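# Move the marker cap onto the other marker

## Task

Take the cap from the marker it is on now, put it on the other marker and press until it clicks into place. When done, both markers must still be upright in their holder block.

## Robot and tools

Robot: two arms, left_arm and right_arm. Each has a five-finger hand: a left hand on left_arm and a right hand on right_arm. Base positions in the scene frame: left_arm at (-0.013, +0.370, 0) m, right_arm at (-0.044, -0.522, 0) m, both nearly unrotated. Scene frame: origin at table-top height midway between the arms, +x out over the table, +y toward left_arm, +z up. Arm names do not match image sides. Fixed cameras and the table use the scene frame. Each arm's poses, velocities and targets are in that arm's own base frame.

Hand point: a point 0.05 m in front of the palm. Its +z runs along the straight fingers and its +y points out of the palm. On the right hand +x points away from the thumb; on the left hand +x points toward the thumb. Straight fingertips reach about 0.06 to 0.07 m past the point. A wrist bracket on the little-finger side can strike objects. With the palm down, the wrist may hang below the hand point and reach the table first.

The 28-number row: every value is a plain number in [-1, 1], and both arms are always filled in, even if one arm stays still. Order: left dx, dy, dz, rx, ry, rz; left a, b, c, 0, 0, 0; left force_limit, speed; then the same 14 for the right arm.

Pose numbers (dx to rz) are offsets, not poses. They count from that arm's Hand target at the start of the action or move, along the arm's own base axes. 1.0 equals 0.6 m for dx, dy, dz and 180 degrees for rx, ry, rz. rx, ry, rz form one rotation vector, turning about the Hand target's position. Six zeros hold or re-request the current Hand target. Each commanded turn is clipped to within 32 degrees of the measured orientation.

Hand numbers: a, b, c are grasp numbers, each from -1 to +1, followed by exactly three zeros; any other value in those places is refused.
- a curls index and middle and bends the thumb.
- b curls ring and little.
- c swings the thumb in front of the palm.
- All zeros is a fully open hand. For example, (0.5, 0, 1) brings the fingertips near the palm front.
- With the thumb in front, objects about 0.035 to 0.065 m thick can be held, and handles down to about 0.025 m.
- force_limit: -1 is about 0 N at the fingertip, +1 is 10 N (15 N for the thumb motors).
- speed: from near zero at -1 up to full at +0.48 and above. Use -0.94 or lower for a gentle grip.
- To keep a grip or leave a hand unchanged, resend its last eight numbers.

Tools:
- execute_actions(actions, cameras): actions is a list of up to 15 actions. Each action is a table of up to 15 rows, one per 1/30 s step, and the last row holds for the remaining steps. Every row in an action counts from that action's start pose. Images come back only when actions is [] or cameras names them.
- move(target, speed, blend, stop_force, zero, blocking, cameras): the arms travel in straight lines toward the target, which is one 28-number row or a list of up to 15 rows. All rows are offsets from the same starting Hand targets. speed is in m/s, from 0.002 to 3.6, default 0.25; turning is limited to twice that in rad/s. blend is in metres and rounds corners in a list; 0 means stop at each row. stop_force is in N, from 3 to 120, and ends an arm's path when its wrist sensor feels that much push against the motion. Leave stop_force out when pulling away from a contact, and do not rely on it while turning. zero (default true) re-zeroes the sensor before the move. blocking=false returns early; it cannot be combined with stop_force. Paths do not avoid obstacles and the whole move is capped at 10 s.
- wait(seconds 0–10), stop(), zoom_image(camera, region [x0,y0,x1,y1] in pixels, at most 504×504), show_instructions(), zero_wrist_force(arm), finished_scene(scene=1).
- Cameras: cam_head_left, cam_head_right, cam_high (896x504), cam_left_wrist, cam_right_wrist (672x504), or "all".

Results give, per arm:
- end_effector_position (m), end_effector_quat_wxyz and velocities, in the arm's base frame.
- Hand target: the last commanded pose after clipping; the next offsets start from it. The hand point often rests a little short of it; to close that gap, send the remaining distance as an offset.
- hand_measured, hand_stopped_by (moving, target, force, stalled, fault) and hand_load_n, each with six values in the order little, ring, middle, index, thumb_bend, thumb_turn. A load dropping to about 0 means the grip was lost.
- Wrist force and Wrist torque in the end effector's axes, plus the peak since the last shown reading.
- A move: line reporting the outcome (done, off_target, moving, held, fault) and limits (paced, held). done does not prove that nothing was touched or moved.

Avoid:
- Contact torque at a joint limit, or roughly 150 N of outside force, faults the arm for 10 s. Targets even slightly beyond a firm contact can trigger this, so approach slowly.
- Any bump or squeeze between the two arms or hands.
- Pushing things off the table, dropping or flinging the cap, tipping or pulling a marker out of its block, hitting fixed objects, and overloading the fingers.
- Paths passing close to an arm's own base.
- Long holds of a stretched-out arm or pushes toward unreachable poses: these heat the motors and can lock that arm for 30 to 60 s.
- Now and then a loose object may be nudged by an outside push, so check the camera images before acting.

Each tool is called after "Request:" as name(argument=value, ...), one argument or row to a line, values as JSON.

Reference images:

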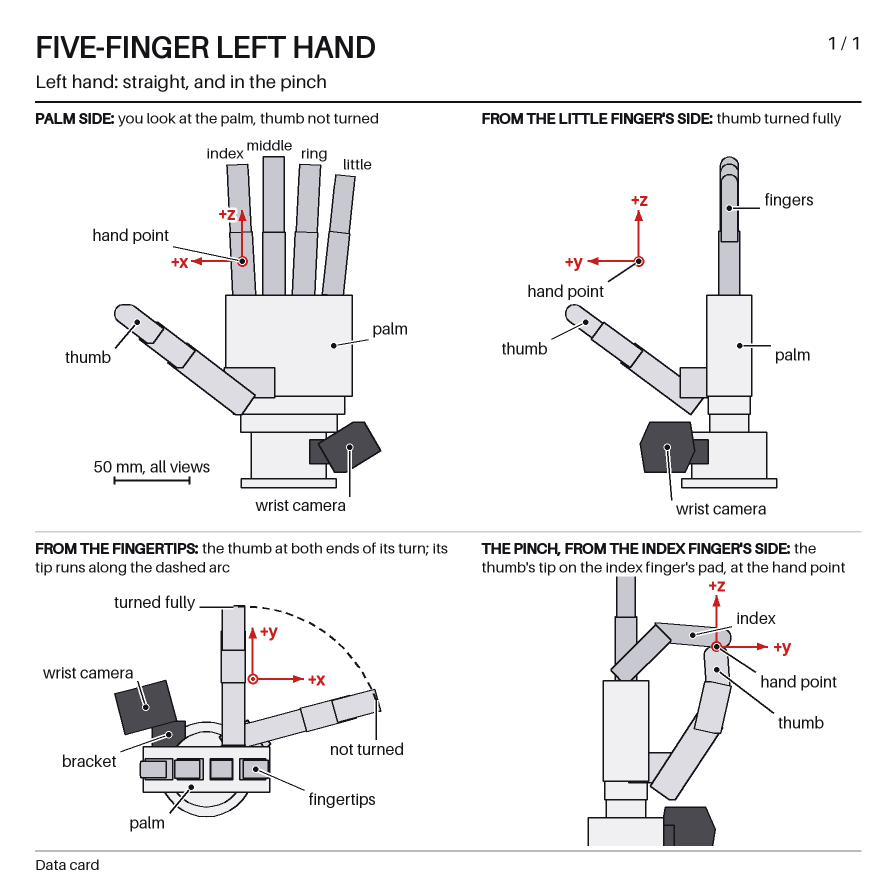

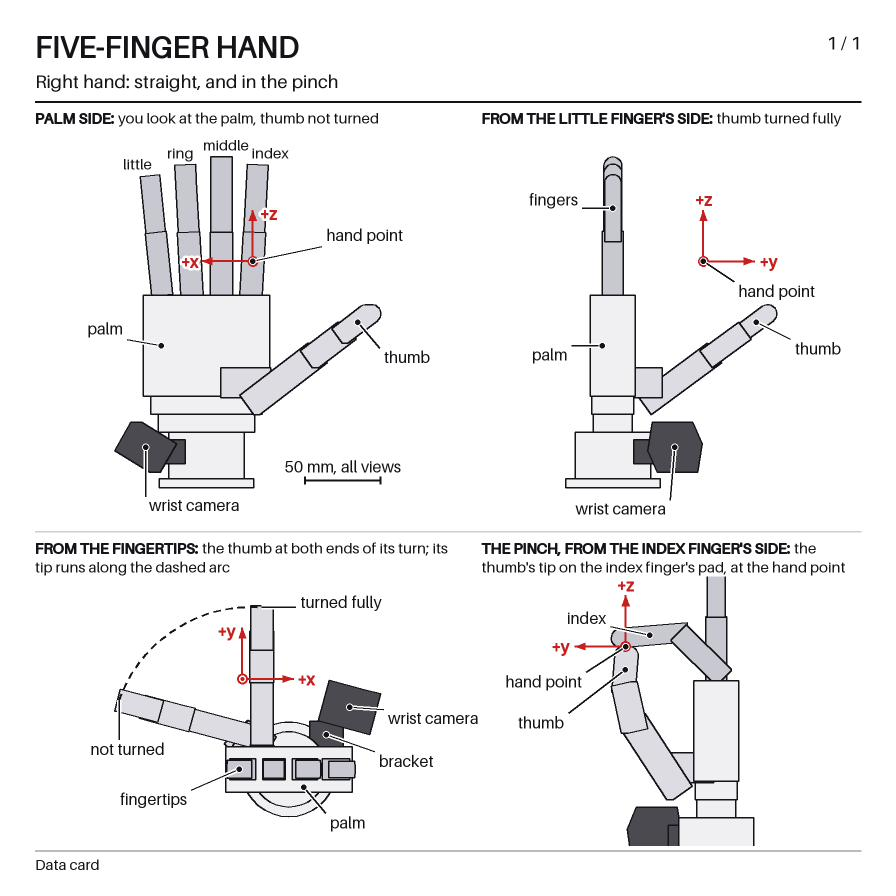

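## Session

Request:
execute_actions(
  actions=[],
)

Scene clock: 0.00 s.
left_arm: end_effector_position=(-0.1606, -0.4804, +0.1477) hand_measured=(-1.000, -1.000, -1.000, -1.000, -1.000, -1.000) hand_load_n=(+0.0, +0.0, +0.0, +0.0, +0.0, +0.0) hand_stopped_by=(target, target, target, target, target, target) hand_force_limit=0.00 hand_speed=-0.80 end_effector_quat_wxyz=(+0.149, +0.825, -0.531, -0.127) | right_arm: end_effector_position=(+0.4726, +0.2043, +0.3738) hand_measured=(-1.000, -1.000, -1.000, -1.000, -1.000, -1.000) hand_load_n=(+0.0, +0.0, +0.0, +0.0, +0.0, +0.0) hand_stopped_by=(target, target, target, target, target, target) hand_force_limit=0.00 hand_speed=-0.80 end_effector_quat_wxyz=(+0.422, +0.451, +0.779, +0.110)
Joint positions: left_arm=[1.832 -1.916 -1.772 2.131 -1.177 1.403] | right_arm=[0.403 -1.576 1.675 0.692 2.082 -0.331]
Joint velocities: within noise
Joint torques (N m): no reading
Wrist force (N): no reading
Wrist torque (N m): no reading
Wrist force, peak (N): no reading
Hand target: left_arm -0.1606, -0.4804, +0.1477; +0.149, +0.825, -0.531, -0.127 | right_arm +0.4726, +0.2043, +0.3738; +0.422, +0.451, +0.779, +0.110

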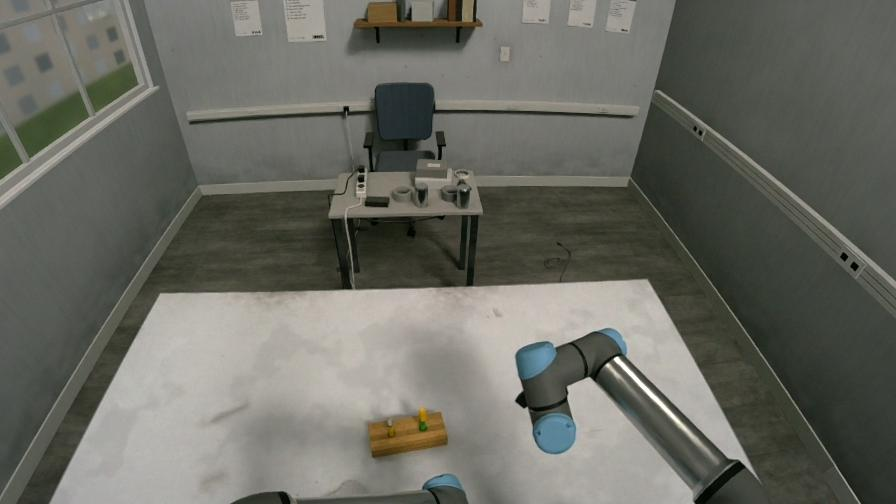

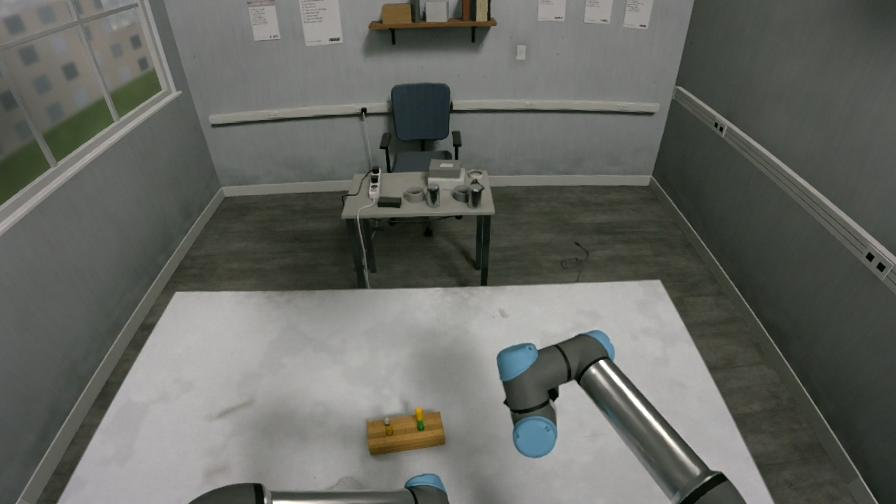

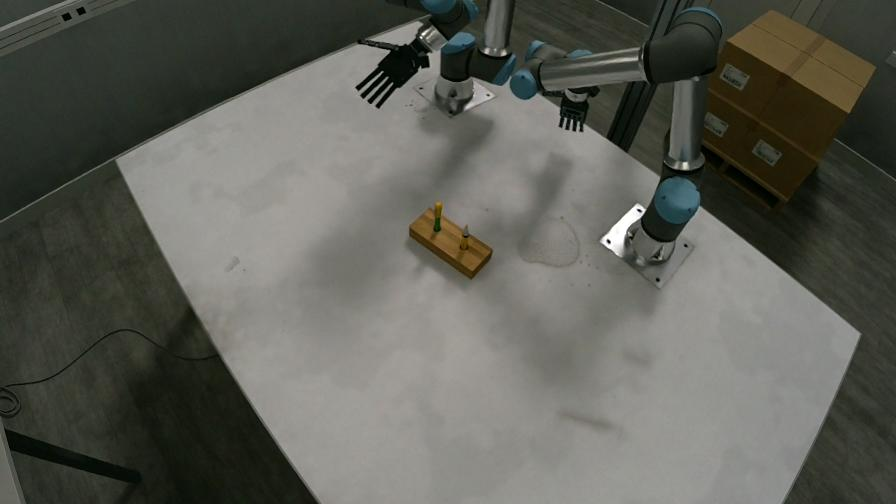

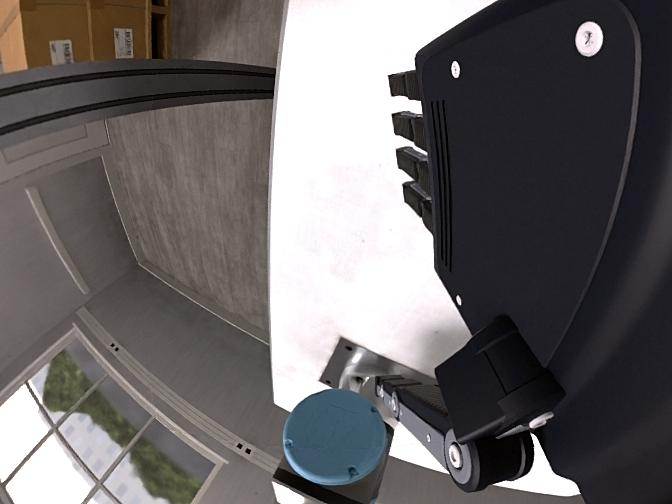

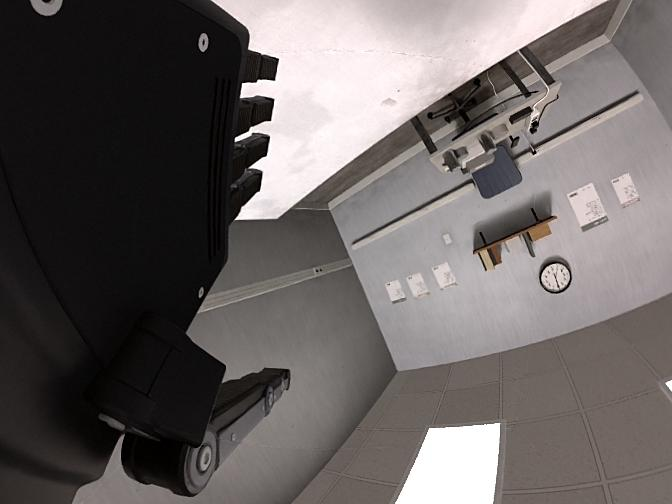

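Request:
zoom_image(
  camera="cam_high",
  region=[400, 190, 500, 290],
)

Request:
zoom_image(
  camera="cam_head_left",
  region=[350, 390, 460, 470],
)

Request:
zoom_image(
  camera="cam_head_right",
  region=[350, 390, 460, 470],
)

Scaled by 5.040 from the camera's 896x504 image, which has a finer 1280x720 frame.

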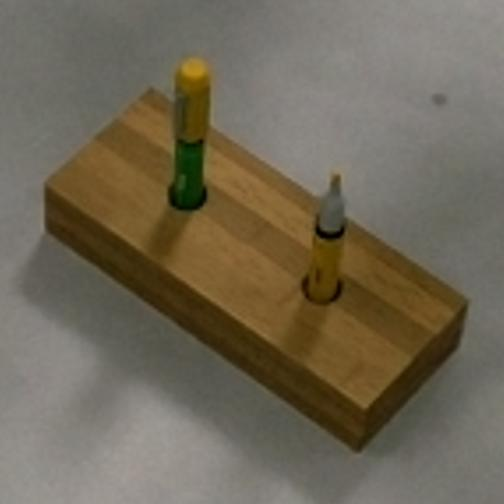

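Scaled by 4.582 from the camera's 896x504 image, which has a finer 1280x720 frame.

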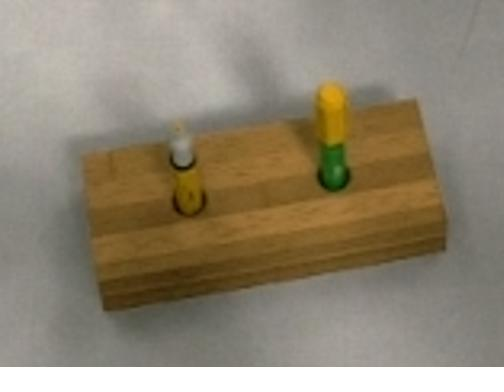

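Scaled by 4.582 from the camera's 896x504 image, which has a finer 1280x720 frame.

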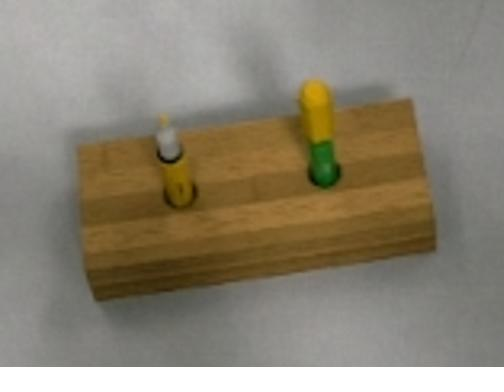

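Request:
move(
  target=[0,0,0,0,0,0, 0,0,0,0,0,0, 0.0,-0.8, -0.1575,0.4493,-0.1563,-0.2489,-0.1995,0.2249, 0,0,1,0,0,0, 0.0,0.0],
  speed=0.3,
  cameras=["all"],
)

Scene clock: 135.40 s.
left_arm: end_effector_position=(-0.1606, -0.4804, +0.1477) hand_measured=(-1.000, -1.000, -1.000, -1.000, -1.000, -1.000) hand_load_n=(+0.0, +0.0, +0.0, +0.0, +0.0, +0.0) hand_stopped_by=(target, target, target, target, target, target) hand_force_limit=0.00 hand_speed=-0.80 end_effector_quat_wxyz=(+0.149, +0.825, -0.531, -0.127) | right_arm: end_effector_position=(+0.3866, +0.4481, +0.2889) hand_measured=(-1.000, -1.000, -1.000, -1.000, -0.650, +1.000) hand_load_n=(+0.0, +0.0, +0.0, +0.0, +0.0, -0.5) hand_stopped_by=(target, target, target, target, target, target) hand_force_limit=0.00 hand_speed=0.00 end_effector_quat_wxyz=(+0.686, -0.024, +0.723, +0.081)
Joint positions: left_arm=[1.832 -1.916 -1.772 2.131 -1.177 1.403] | right_arm=[0.823 -1.474 2.074 -0.541 2.242 -1.45]
Joint torques (N m): left_arm=[-0.75 28.02 15.49 -2.8 0.78 -0.14] | right_arm=[-6.61 -31.49 -29.05 -1.9 2.08 -1]
Wrist force (N): left_arm=[0.2 -0.1 -0.1] | right_arm=[0.4 0.3 -0.1]
Wrist torque (N m): left_arm=[-0.02 -0.03 0.02] | right_arm=[0.11 0.11 -0.12]
Wrist force, peak (N): left_arm=[0.0 -0.5 0.1] | right_arm=[1.0 3.0 0.3]
Hand target: left_arm -0.1606, -0.4804, +0.1477; +0.149, +0.825, -0.531, -0.127 | right_arm +0.3867, +0.4481, +0.2890; +0.686, -0.024, +0.723, +0.081 (not the last commanded pose)
Off the commanded pose: left_arm 0.000 m, 0 deg | right_arm 0.029 m, 7 deg.
move: held (right_arm; a check stopped the path); limits=held
pose unreachable (right arm): on one or more control steps of this call, first in action 0 (counted from 0), this arm could not follow its commanded pose, so it was not sent that pose on those steps. It may still have moved: this result reports where it is.
cause: moving toward the commanded pose would bring a part of the arm too close to another arm (a part of this arm just beyond joint 4 (wrist 1) and a part of the left arm just beyond its joint 3 (elbow), where that arm would come to rest).
camera_calibration:
cam_right_wrist: T_world_to_cam=[[-0.17773, 0.963833, -0.198589, -0.310225], [-0.520647, 0.0791472, 0.850096, -0.0857635], [0.835068, 0.254482, 0.48775, -0.461572], [0, 0, 0, 1]] pos_world=[0.285655, 0.423255, 0.236432]

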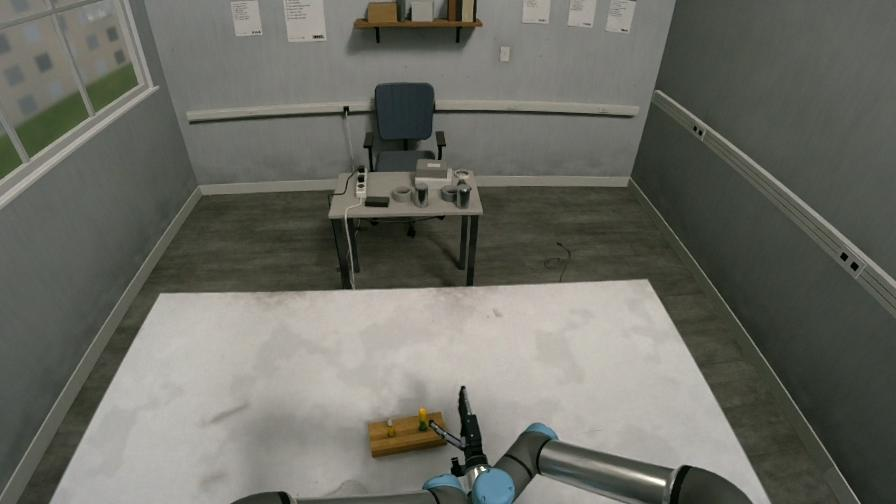

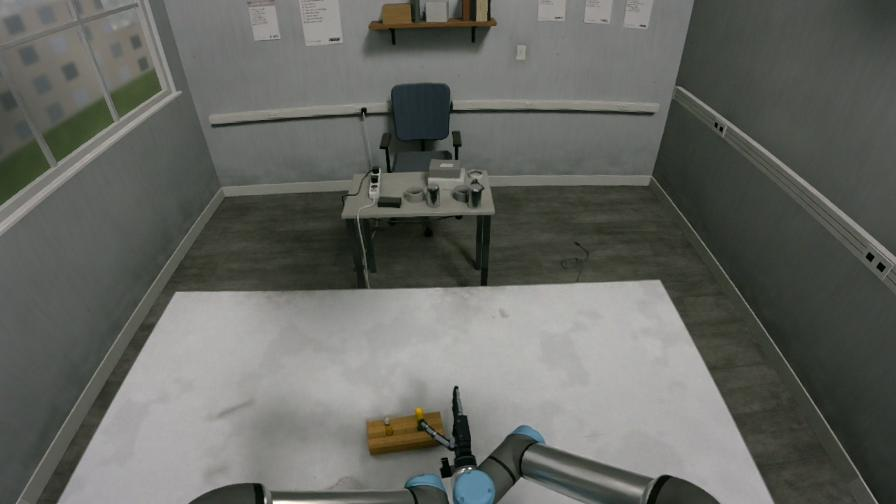

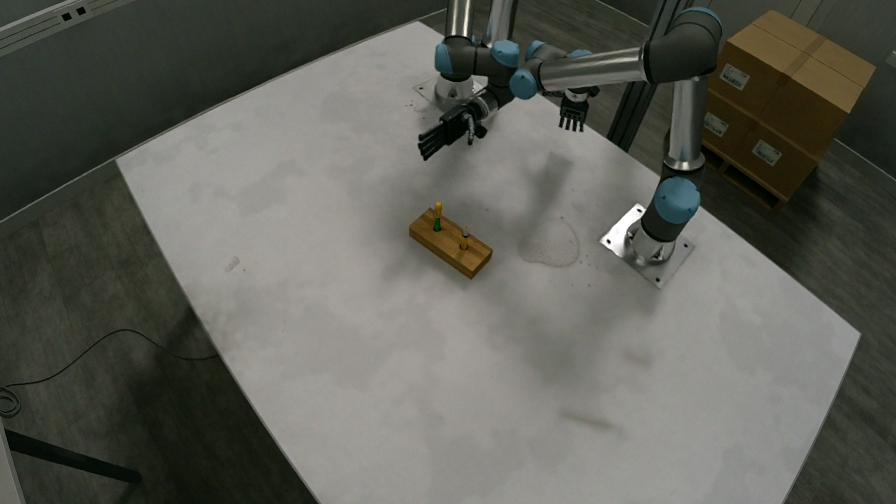

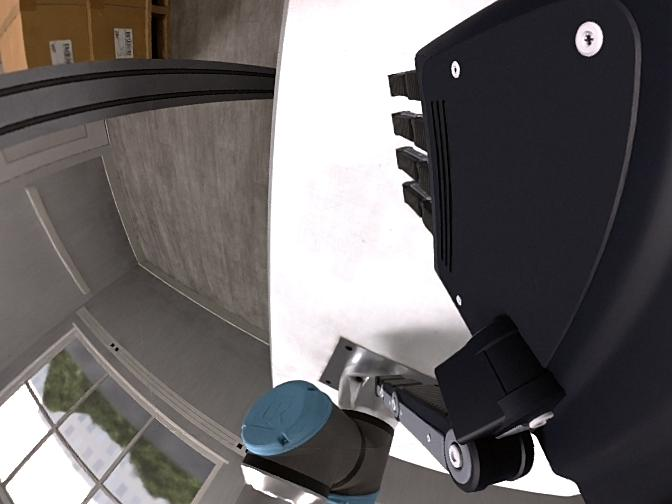

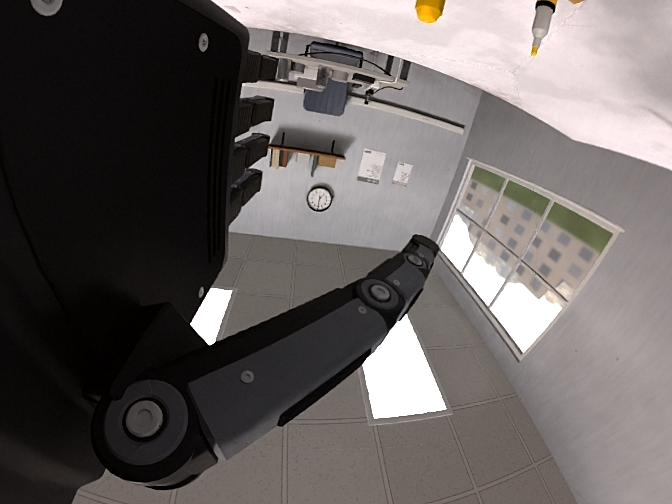

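Request:
move(
  target=[
    [0,0,0,0,0,0, 0,0,0,0,0,0, 0.0,-0.8, 0.1548,-0.298,-0.015,0.734,0.634,0.005, 0,1,1,0,0,0, 0.0,0.0],
    [0.9123,0.3197,0.1705,-0.285,-0.6202,-0.349, 0,0,1,0,0,0, 0.0,0.0, 0.1548,-0.298,-0.015,0.734,0.634,0.005, 0,1,1,0,0,0, 0.0,0.0],
  ],
  speed=0.4,
  cameras=["all"],
)

Scene clock: 266.33 s.
left_arm: end_effector_position=(+0.3868, -0.2886, +0.2500) hand_measured=(-1.000, -1.000, -1.000, -1.000, -0.650, +1.000) hand_load_n=(-0.5, +0.0, +0.0, +0.0, +0.0, +0.0) hand_stopped_by=(target, target, target, target, target, target) hand_force_limit=0.00 hand_speed=0.00 end_effector_quat_wxyz=(+0.115, -0.114, +0.698, -0.698) end_effector_velocity=(+0.000, +0.000, +0.000) end_effector_angular_velocity=(+0.000, +0.001, +0.002) | right_arm: end_effector_position=(+0.4796, +0.2693, +0.2800) hand_measured=(+1.000, +0.900, -0.900, -1.000, -0.950, +1.000) hand_load_n=(+0.0, +0.0, +0.0, +0.0, +0.0, +0.0) hand_stopped_by=(target, target, target, target, target, target) hand_force_limit=0.00 hand_speed=0.00 end_effector_quat_wxyz=(-0.422, +0.567, +0.421, +0.569)
Joint positions: left_arm=[3.423 -1.475 -2.131 3.617 -0.044 3.133] | right_arm=[-0.254 -1.646 2.114 -0.549 0.041 1.651]
Joint velocities: left_arm=[0 0 0 -0.006 -0.002 0.006] | right_arm=[within noise]
Joint torques (N m): left_arm=[6.44 11.27 21.45 -2.41 2.54 1.58] | right_arm=[-8.12 -18.72 -10.96 1.69 -0.95 -1.71]
Wrist force (N): left_arm=[-0.7 -1.6 0.6] | right_arm=[-0.2 1.4 -0.3]
Wrist torque (N m): left_arm=[-0.24 -0.01 -0.09] | right_arm=[0.11 0.25 0.10]
Wrist force, peak (N): left_arm=[-2.1 -1.6 1.0] | right_arm=[-0.7 1.9 -0.3]
Hand target: left_arm +0.3868, -0.2886, +0.2500; +0.115, -0.114, +0.697, -0.698 | right_arm +0.4795, +0.2693, +0.2800; -0.422, +0.567, +0.421, +0.569
Off the commanded pose: left_arm 0.000 m, 0 deg | right_arm 0.000 m, 0 deg.
move: done
camera_calibration:
cam_left_wrist: T_world_to_cam=[[-0.226202, -0.0541784, 0.972573, -0.176072], [-0.952728, 0.220215, -0.209319, 0.484429], [-0.202834, -0.973946, -0.10143, -0.0580001], [0, 0, 0, 1]] pos_world=[0.409937, -0.172707, 0.26676]
cam_right_wrist: T_world_to_cam=[[0.911078, -0.300199, 0.282519, -0.439623], [0.0602701, -0.58097, -0.81169, 0.348791], [0.407804, 0.756541, -0.511216, -0.139904], [0, 0, 0, 1]] pos_world=[0.436563, 0.176506, 0.33579]

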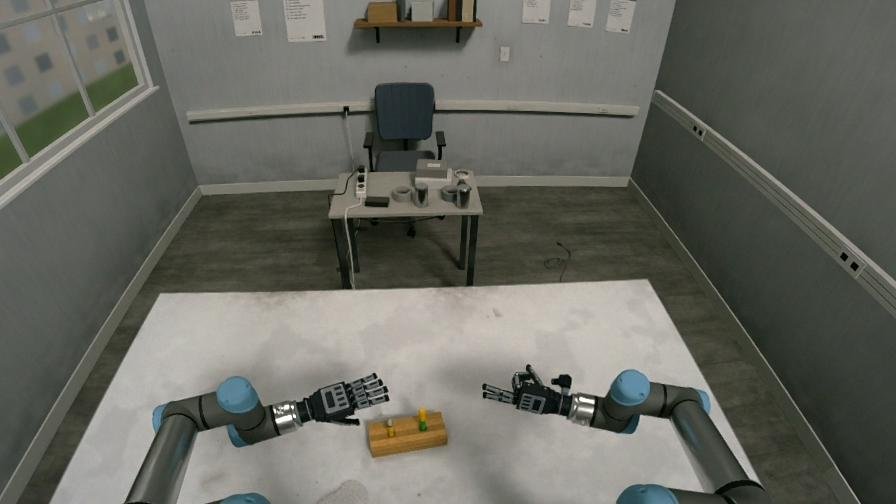

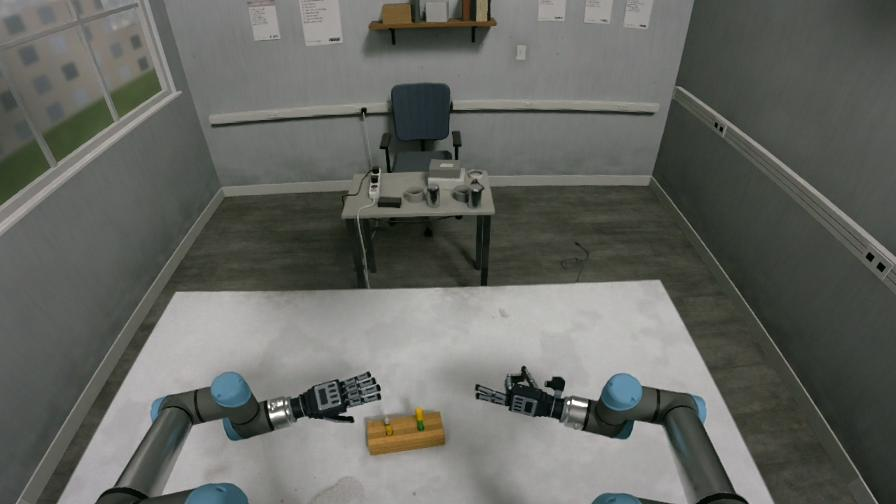

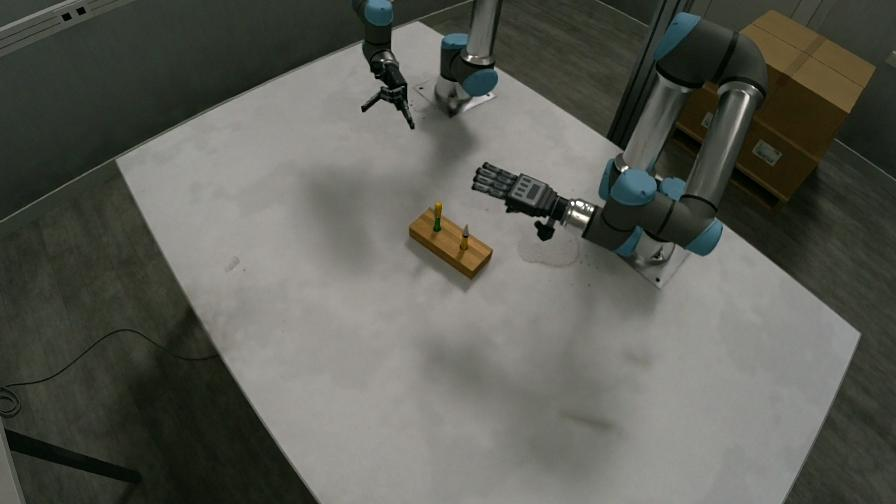

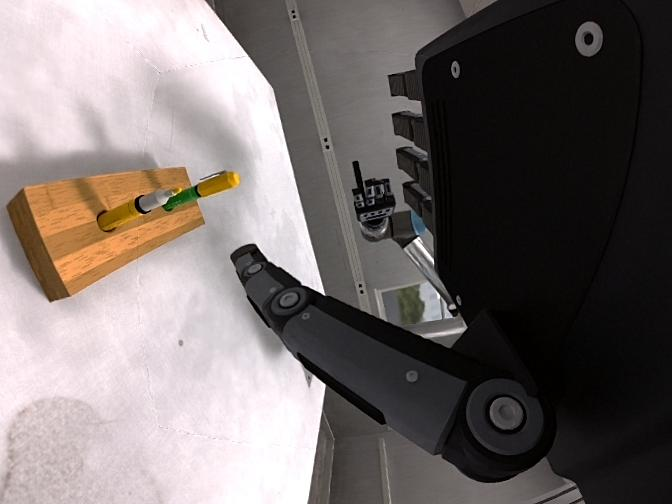

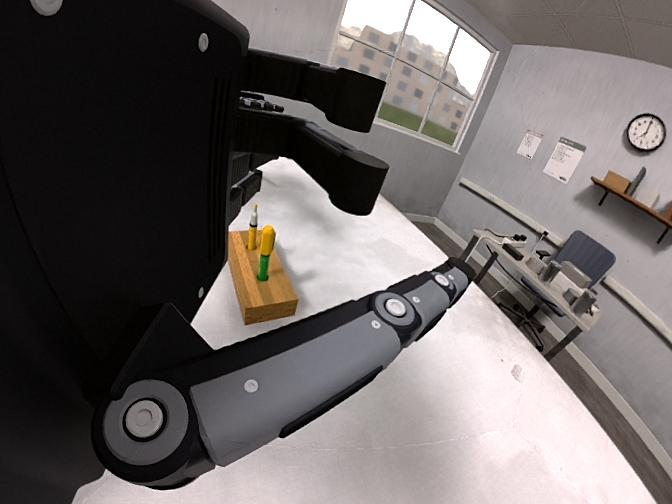

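Request:
zoom_image(
  camera="cam_left_wrist",
  region=[60, 150, 260, 250],
)

Request:
zoom_image(
  camera="cam_right_wrist",
  region=[220, 195, 310, 330],
)

Request:
zoom_image(
  camera="cam_high",
  region=[360, 160, 560, 290],
)

Scaled by 2.520 from the camera's 672x504 image, which has a finer 960x720 frame.

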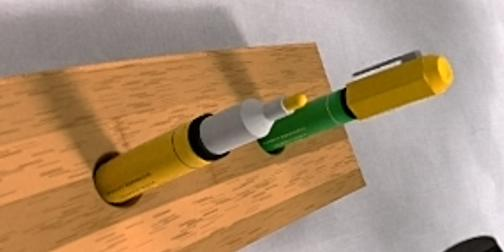

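Scaled by 3.733 from the camera's 672x504 image, which has a finer 960x720 frame.

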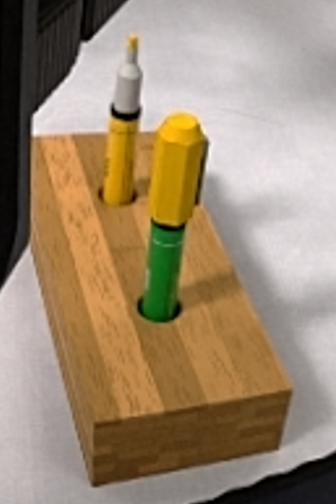

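Scaled by 2.520 from the camera's 896x504 image, which has a finer 1280x720 frame.

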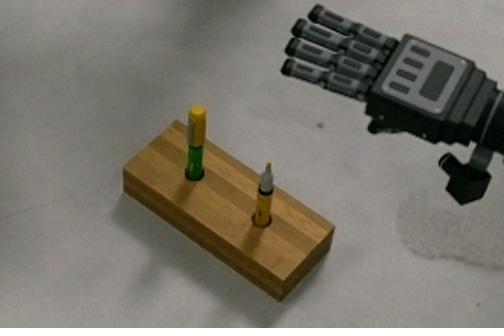

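Request:
move(
  target=[0.0972,-0.2232,-0.0333,0,0,0, 0,0,1,0,0,0, 0.0,0.0, 0,0,0,0,0,0, 0,1,1,0,0,0, 0.0,0.0],
  speed=0.2,
  cameras=["cam_left_wrist","cam_right_wrist","cam_high"],
)

Scene clock: 323.23 s.
left_arm: end_effector_position=(+0.4450, -0.4224, +0.2300) hand_measured=(-1.000, -1.000, -1.000, -1.000, -0.650, +1.000) hand_load_n=(+0.0, +0.0, -0.5, +0.0, +0.0, +0.0) hand_stopped_by=(target, target, target, target, target, target) hand_force_limit=0.00 hand_speed=0.00 end_effector_quat_wxyz=(+0.115, -0.114, +0.697, -0.698) | right_arm: end_effector_position=(+0.4796, +0.2693, +0.2800) hand_measured=(+1.000, +0.900, -0.900, -1.000, -0.950, +1.000) hand_load_n=(+0.0, +0.0, +0.0, +0.0, +0.0, +0.5) hand_stopped_by=(target, target, target, target, target, target) hand_force_limit=0.00 hand_speed=0.00 end_effector_quat_wxyz=(-0.422, +0.567, +0.421, +0.569)
Joint positions: left_arm=[3.037 -1.732 -1.922 3.657 -0.43 3.14] | right_arm=[-0.254 -1.646 2.114 -0.549 0.041 1.651]
Joint torques (N m): left_arm=[-6.6 22.35 22.28 0.6 -1.1 -0.58] | right_arm=[-7.93 -4.05 -29.07 1.8 -1.03 -1.92]
Wrist force (N): left_arm=[-1.1 -1.6 0.8] | right_arm=[0.0 1.5 0.0]
Wrist torque (N m): left_arm=[-0.26 0.07 -0.20] | right_arm=[0.11 0.21 0.15]
Wrist force, peak (N): left_arm=[-0.8 -1.1 2.5] | right_arm=[-0.3 1.8 -0.1]
Hand target: left_arm +0.4451, -0.4225, +0.2300; +0.115, -0.114, +0.697, -0.698 | right_arm +0.4796, +0.2693, +0.2800; -0.422, +0.567, +0.421, +0.569
Off the commanded pose: left_arm 0.000 m, 0 deg | right_arm 0.000 m, 0 deg.
move: done
camera_calibration:
cam_left_wrist: T_world_to_cam=[[-0.226255, -0.0535233, 0.972597, -0.150369], [-0.952672, 0.22029, -0.209497, 0.565293], [-0.20304, -0.973965, -0.100832, -0.178683], [0, 0, 0, 1]] pos_world=[0.468237, -0.306607, 0.246659]
cam_right_wrist: T_world_to_cam=[[0.911116, -0.30013, 0.282471, -0.439636], [0.0602713, -0.580966, -0.811693, 0.34879], [0.40772, 0.756572, -0.511238, -0.139866], [0, 0, 0, 1]] pos_world=[0.436563, 0.176506, 0.33579]
Images, in order (width x height): cam_high 896x504, cam_left_wrist 672x504, cam_right_wrist 672x504.

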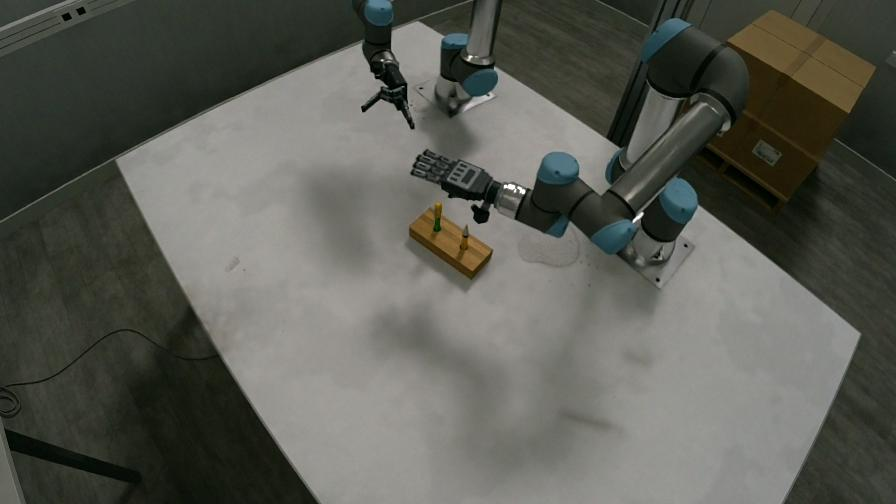

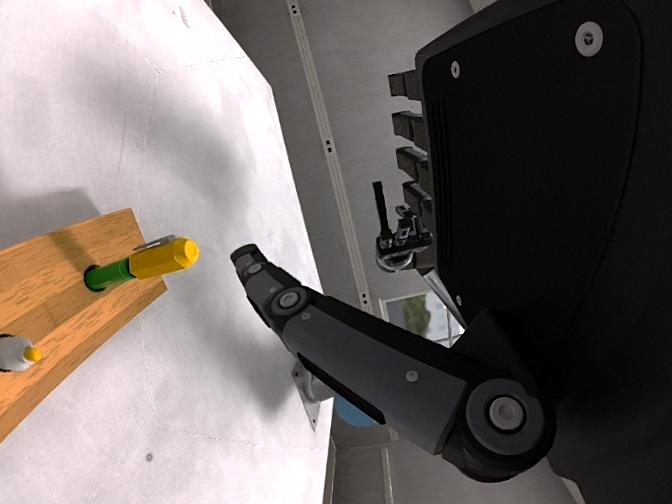

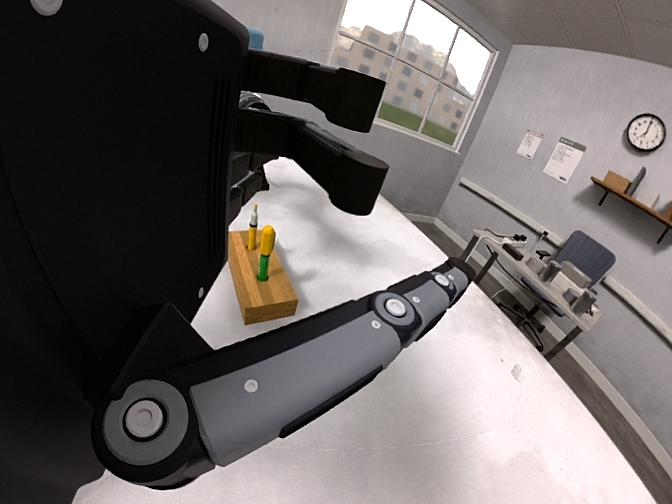

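Request:
zoom_image(
  camera="cam_left_wrist",
  region=[120, 190, 340, 330],
)

Scaled by 2.291 from the camera's 672x504 image, which has a finer 960x720 frame.

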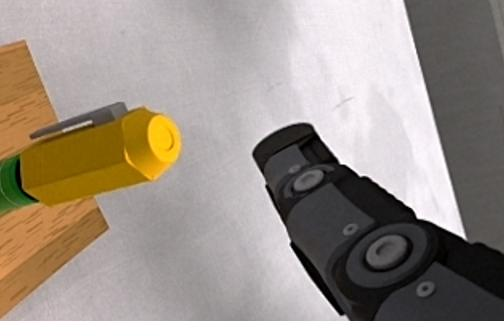

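Request:
move(
  target=[0.0018,-0.0035,-0.1717,0,0,0, 0,0,1,0,0,0, 0.0,0.0, 0,0,0,0,0,0, 0,1,1,0,0,0, 0.0,0.0],
  speed=0.1,
  stop_force=8,
  cameras=["cam_left_wrist","cam_head_left","cam_high","cam_right_wrist"],
)

Scene clock: 343.03 s.
left_arm: end_effector_position=(+0.4462, -0.4246, +0.1270) hand_measured=(-1.000, -1.000, -1.000, -1.000, -0.650, +1.000) hand_load_n=(+0.0, +0.0, +0.0, +0.0, +0.0, +0.0) hand_stopped_by=(target, target, target, target, target, target) hand_force_limit=0.00 hand_speed=0.00 end_effector_quat_wxyz=(+0.115, -0.114, +0.697, -0.698) | right_arm: end_effector_position=(+0.4796, +0.2693, +0.2800) hand_measured=(+1.000, +0.900, -0.900, -1.000, -0.950, +1.000) hand_load_n=(+0.0, +0.0, +0.0, +0.0, +0.0, +0.0) hand_stopped_by=(target, target, target, target, target, target) hand_force_limit=0.00 hand_speed=0.00 end_effector_quat_wxyz=(-0.422, +0.567, +0.421, +0.569)
Joint positions: left_arm=[3.032 -1.896 -2.035 3.934 -0.435 3.14] | right_arm=[-0.254 -1.646 2.114 -0.549 0.041 1.651]
Joint torques (N m): left_arm=[0.32 38.18 23.21 1.36 0.18 1.16] | right_arm=[-7.72 -3.87 -29.7 1.72 -1.03 -1.91]
Wrist force (N): left_arm=[-0.9 -1.3 0.7] | right_arm=[-0.3 1.3 -0.1]
Wrist torque (N m): left_arm=[-0.21 0.01 -0.09] | right_arm=[0.09 0.25 0.14]
Wrist force, peak (N): left_arm=[-1.1 -2.8 0.8] | right_arm=[-0.4 1.7 -0.3]
Hand target: left_arm +0.4462, -0.4246, +0.1270; +0.115, -0.114, +0.697, -0.698 | right_arm +0.4796, +0.2693, +0.2800; -0.422, +0.567, +0.421, +0.569
Off the commanded pose: left_arm 0.000 m, 0 deg | right_arm 0.000 m, 0 deg.
move: done
camera_calibration:
cam_left_wrist: T_world_to_cam=[[-0.226234, -0.0534754, 0.972604, -0.0500283], [-0.952717, 0.220084, -0.209508, 0.545279], [-0.202851, -0.974014, -0.100737, -0.190988], [0, 0, 0, 1]] pos_world=[0.469437, -0.308707, 0.143658]
cam_right_wrist: T_world_to_cam=[[0.911116, -0.30013, 0.282471, -0.439636], [0.0602713, -0.580966, -0.811693, 0.34879], [0.40772, 0.756572, -0.511238, -0.139866], [0, 0, 0, 1]] pos_world=[0.436563, 0.176506, 0.33579]
Images, in order (width x height): cam_head_left 896x504, cam_high 896x504, cam_left_wrist 672x504, cam_right_wrist 672x504.

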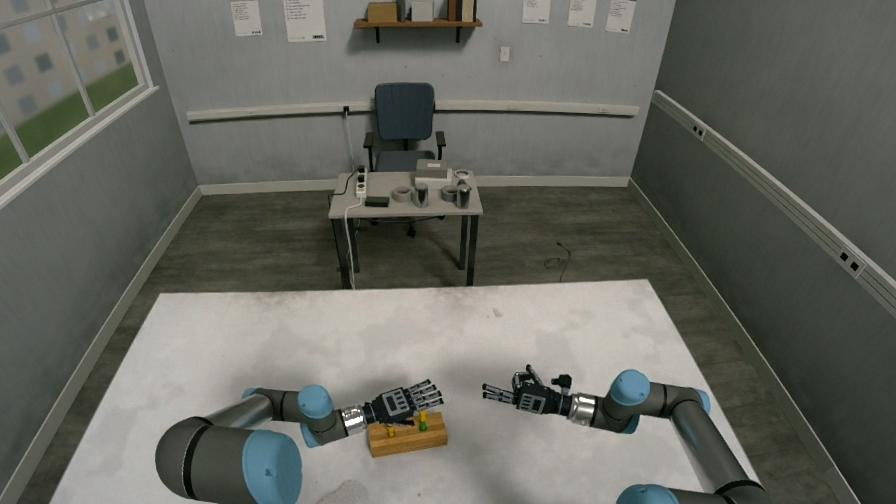

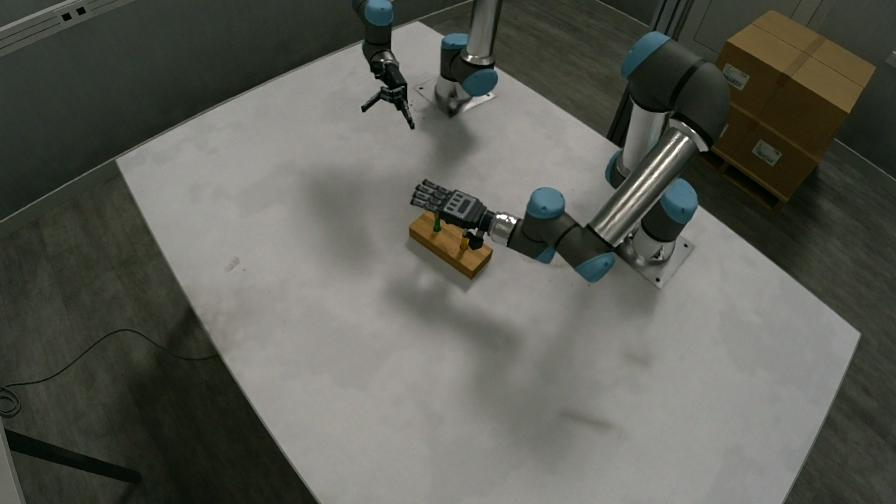

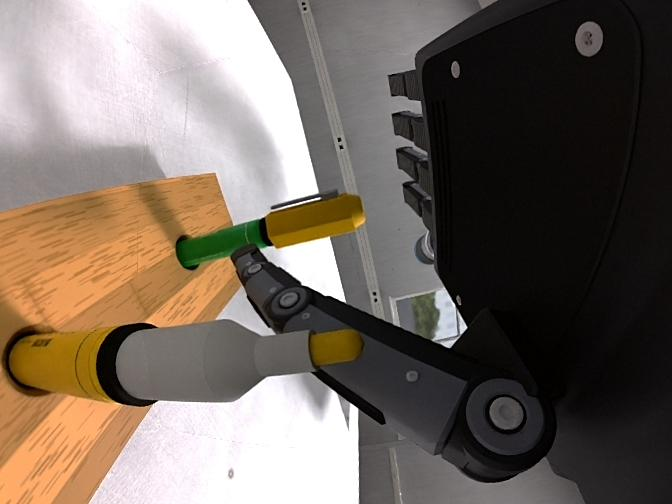

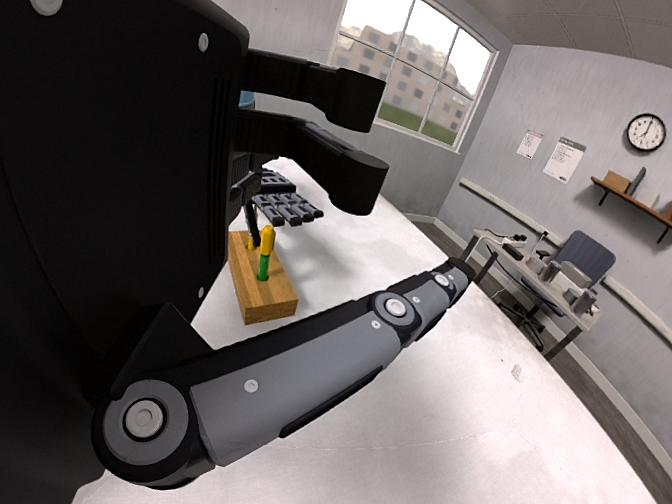

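Request:
zoom_image(
  camera="cam_left_wrist",
  region=[170, 150, 390, 310],
)

Request:
zoom_image(
  camera="cam_right_wrist",
  region=[220, 150, 340, 330],
)

Scaled by 2.291 from the camera's 672x504 image, which has a finer 960x720 frame.

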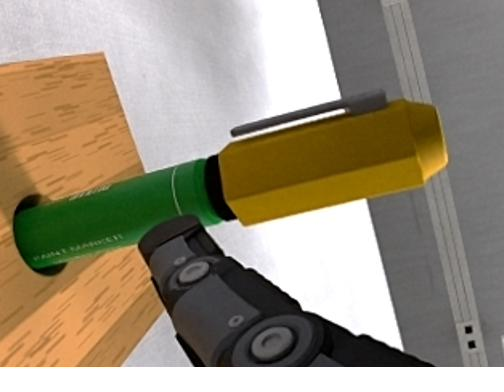

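Scaled by 2.800 from the camera's 672x504 image, which has a finer 960x720 frame.

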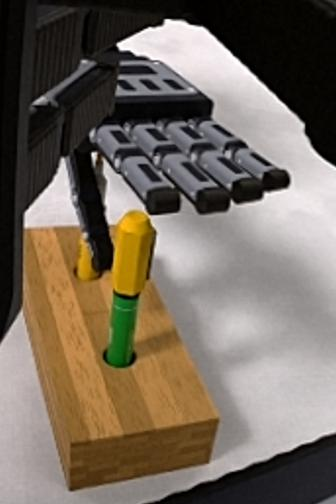

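Request:
move(
  target=[
    [0,0,0,0,0,0, 0.35,0,1,0,0,0, -0.7,0.0, 0,0,0,0,0,0, 0,1,1,0,0,0, 0.0,0.0],
    [0,0,0,0,0,0, 0.75,0,1,0,0,0, -0.7,-0.9, 0,0,0,0,0,0, 0,1,1,0,0,0, 0.0,0.0],
  ],
  cameras=["cam_left_wrist","cam_right_wrist"],
)

Scene clock: 359.77 s.
left_arm: end_effector_position=(+0.4462, -0.4246, +0.1270) hand_measured=(-1.000, -0.888, -0.060, +0.118, -0.188, +1.000) hand_load_n=(+0.0, +0.0, +0.5, +1.5, +1.5, -1.5) hand_stopped_by=(target, target, force, force, force, target) hand_force_limit=-0.70 hand_speed=-0.90 end_effector_quat_wxyz=(+0.115, -0.114, +0.697, -0.698) | right_arm: end_effector_position=(+0.4796, +0.2693, +0.2800) hand_measured=(+1.000, +0.900, -0.900, -1.000, -0.950, +1.000) hand_load_n=(+0.0, +0.0, +0.0, +0.0, +0.0, +0.0) hand_stopped_by=(target, target, target, target, target, target) hand_force_limit=0.00 hand_speed=0.00 end_effector_quat_wxyz=(-0.422, +0.567, +0.421, +0.569)
Joint positions: left_arm=[3.032 -1.896 -2.035 3.934 -0.435 3.14] | right_arm=[-0.254 -1.646 2.114 -0.549 0.041 1.651]
Joint torques (N m): left_arm=[5.85 37.24 14.53 2.19 2.25 0.86] | right_arm=[-7.91 -4.15 -29.95 1.8 -1.08 -1.85]
Wrist force (N): left_arm=[-1.0 -2.3 0.7] | right_arm=[0.0 1.4 -0.1]
Wrist torque (N m): left_arm=[-0.33 0.02 -0.05] | right_arm=[0.11 0.22 0.15]
Wrist force, peak (N): left_arm=[-1.2 -2.4 0.6] | right_arm=[-0.4 1.7 -0.2]
Hand target: left_arm +0.4462, -0.4246, +0.1270; +0.115, -0.114, +0.697, -0.698 | right_arm +0.4796, +0.2693, +0.2800; -0.422, +0.567, +0.421, +0.569
Off the commanded pose: left_arm 0.000 m, 0 deg | right_arm 0.000 m, 0 deg.
move: done
camera_calibration:
cam_left_wrist: T_world_to_cam=[[-0.226347, -0.053548, 0.972574, -0.050091], [-0.952691, 0.22011, -0.2096, 0.545309], [-0.202849, -0.974004, -0.100836, -0.190961], [0, 0, 0, 1]] pos_world=[0.469437, -0.308707, 0.143759]
cam_right_wrist: T_world_to_cam=[[0.911116, -0.30013, 0.282471, -0.439636], [0.0602713, -0.580966, -0.811693, 0.34879], [0.40772, 0.756572, -0.511238, -0.139866], [0, 0, 0, 1]] pos_world=[0.436563, 0.176506, 0.33579]
Images, in order (width x height): cam_left_wrist 672x504, cam_right_wrist 672x504.

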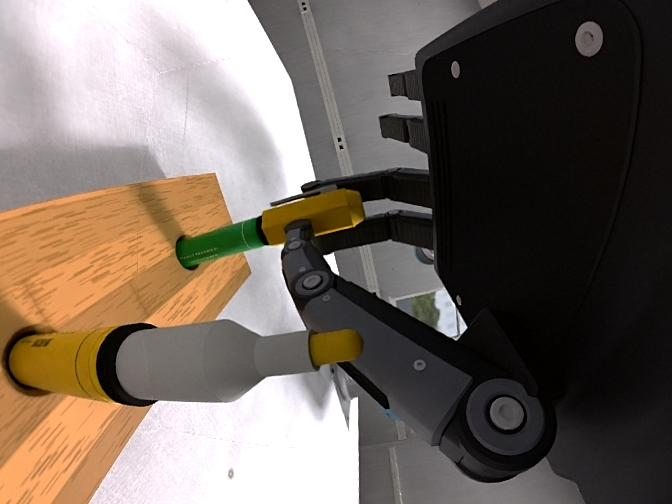

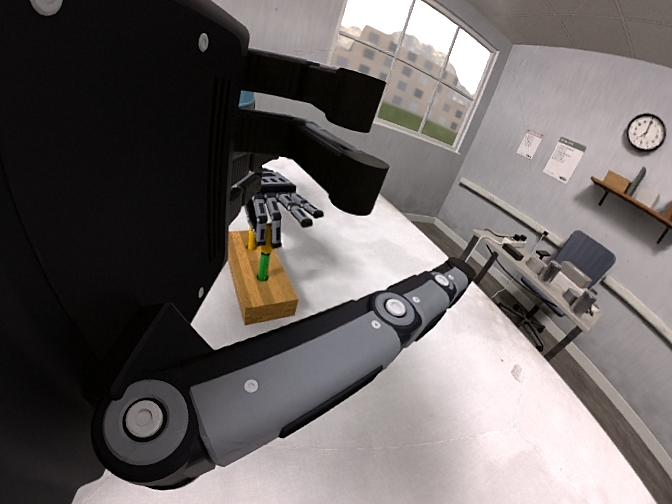

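Request:
move(
  target=[0,0,0,0,0,0, 0.9,0,1,0,0,0, 0.3,-0.9, 0,0,0,0,0,0, 0,1,1,0,0,0, 0.0,0.0],
  cameras=[],
)

Scene clock: 368.10 s.
left_arm: end_effector_position=(+0.4462, -0.4246, +0.1270) hand_measured=(-1.000, -0.866, -0.016, +0.152, -0.174, +1.000) hand_load_n=(+0.0, +0.0, +7.0, +7.0, +9.5, -3.5) hand_stopped_by=(target, target, force, force, force, target) hand_force_limit=0.30 hand_speed=-0.90 end_effector_quat_wxyz=(+0.115, -0.114, +0.697, -0.698) | right_arm: end_effector_position=(+0.4796, +0.2693, +0.2800) hand_measured=(+1.000, +0.900, -0.900, -1.000, -0.950, +1.000) hand_load_n=(+0.0, +0.0, +0.0, +0.0, +0.0, +0.0) hand_stopped_by=(target, target, target, target, target, target) hand_force_limit=0.00 hand_speed=0.00 end_effector_quat_wxyz=(-0.422, +0.567, +0.421, +0.569)
Joint positions: left_arm=[3.032 -1.896 -2.035 3.934 -0.435 3.14] | right_arm=[-0.254 -1.646 2.114 -0.549 0.041 1.651]
Joint torques (N m): left_arm=[6.22 35.87 8.48 2.29 2.4 0.57] | right_arm=[-6.97 -4.52 -28.94 1.78 -1.06 -1.84]
Wrist force (N): left_arm=[-1.2 -7.7 -0.8] | right_arm=[-0.2 1.3 -0.3]
Wrist torque (N m): left_arm=[-0.61 0.00 0.06] | right_arm=[0.09 0.25 0.14]
Wrist force, peak (N): left_arm=[-1.2 -7.7 -0.8] | right_arm=[-0.6 1.6 0.0]
Hand target: left_arm +0.4462, -0.4246, +0.1270; +0.115, -0.114, +0.697, -0.698 | right_arm +0.4796, +0.2693, +0.2800; -0.422, +0.567, +0.421, +0.569
Off the commanded pose: left_arm 0.000 m, 0 deg | right_arm 0.000 m, 0 deg.
move: done
No camera images: "cameras" was empty.


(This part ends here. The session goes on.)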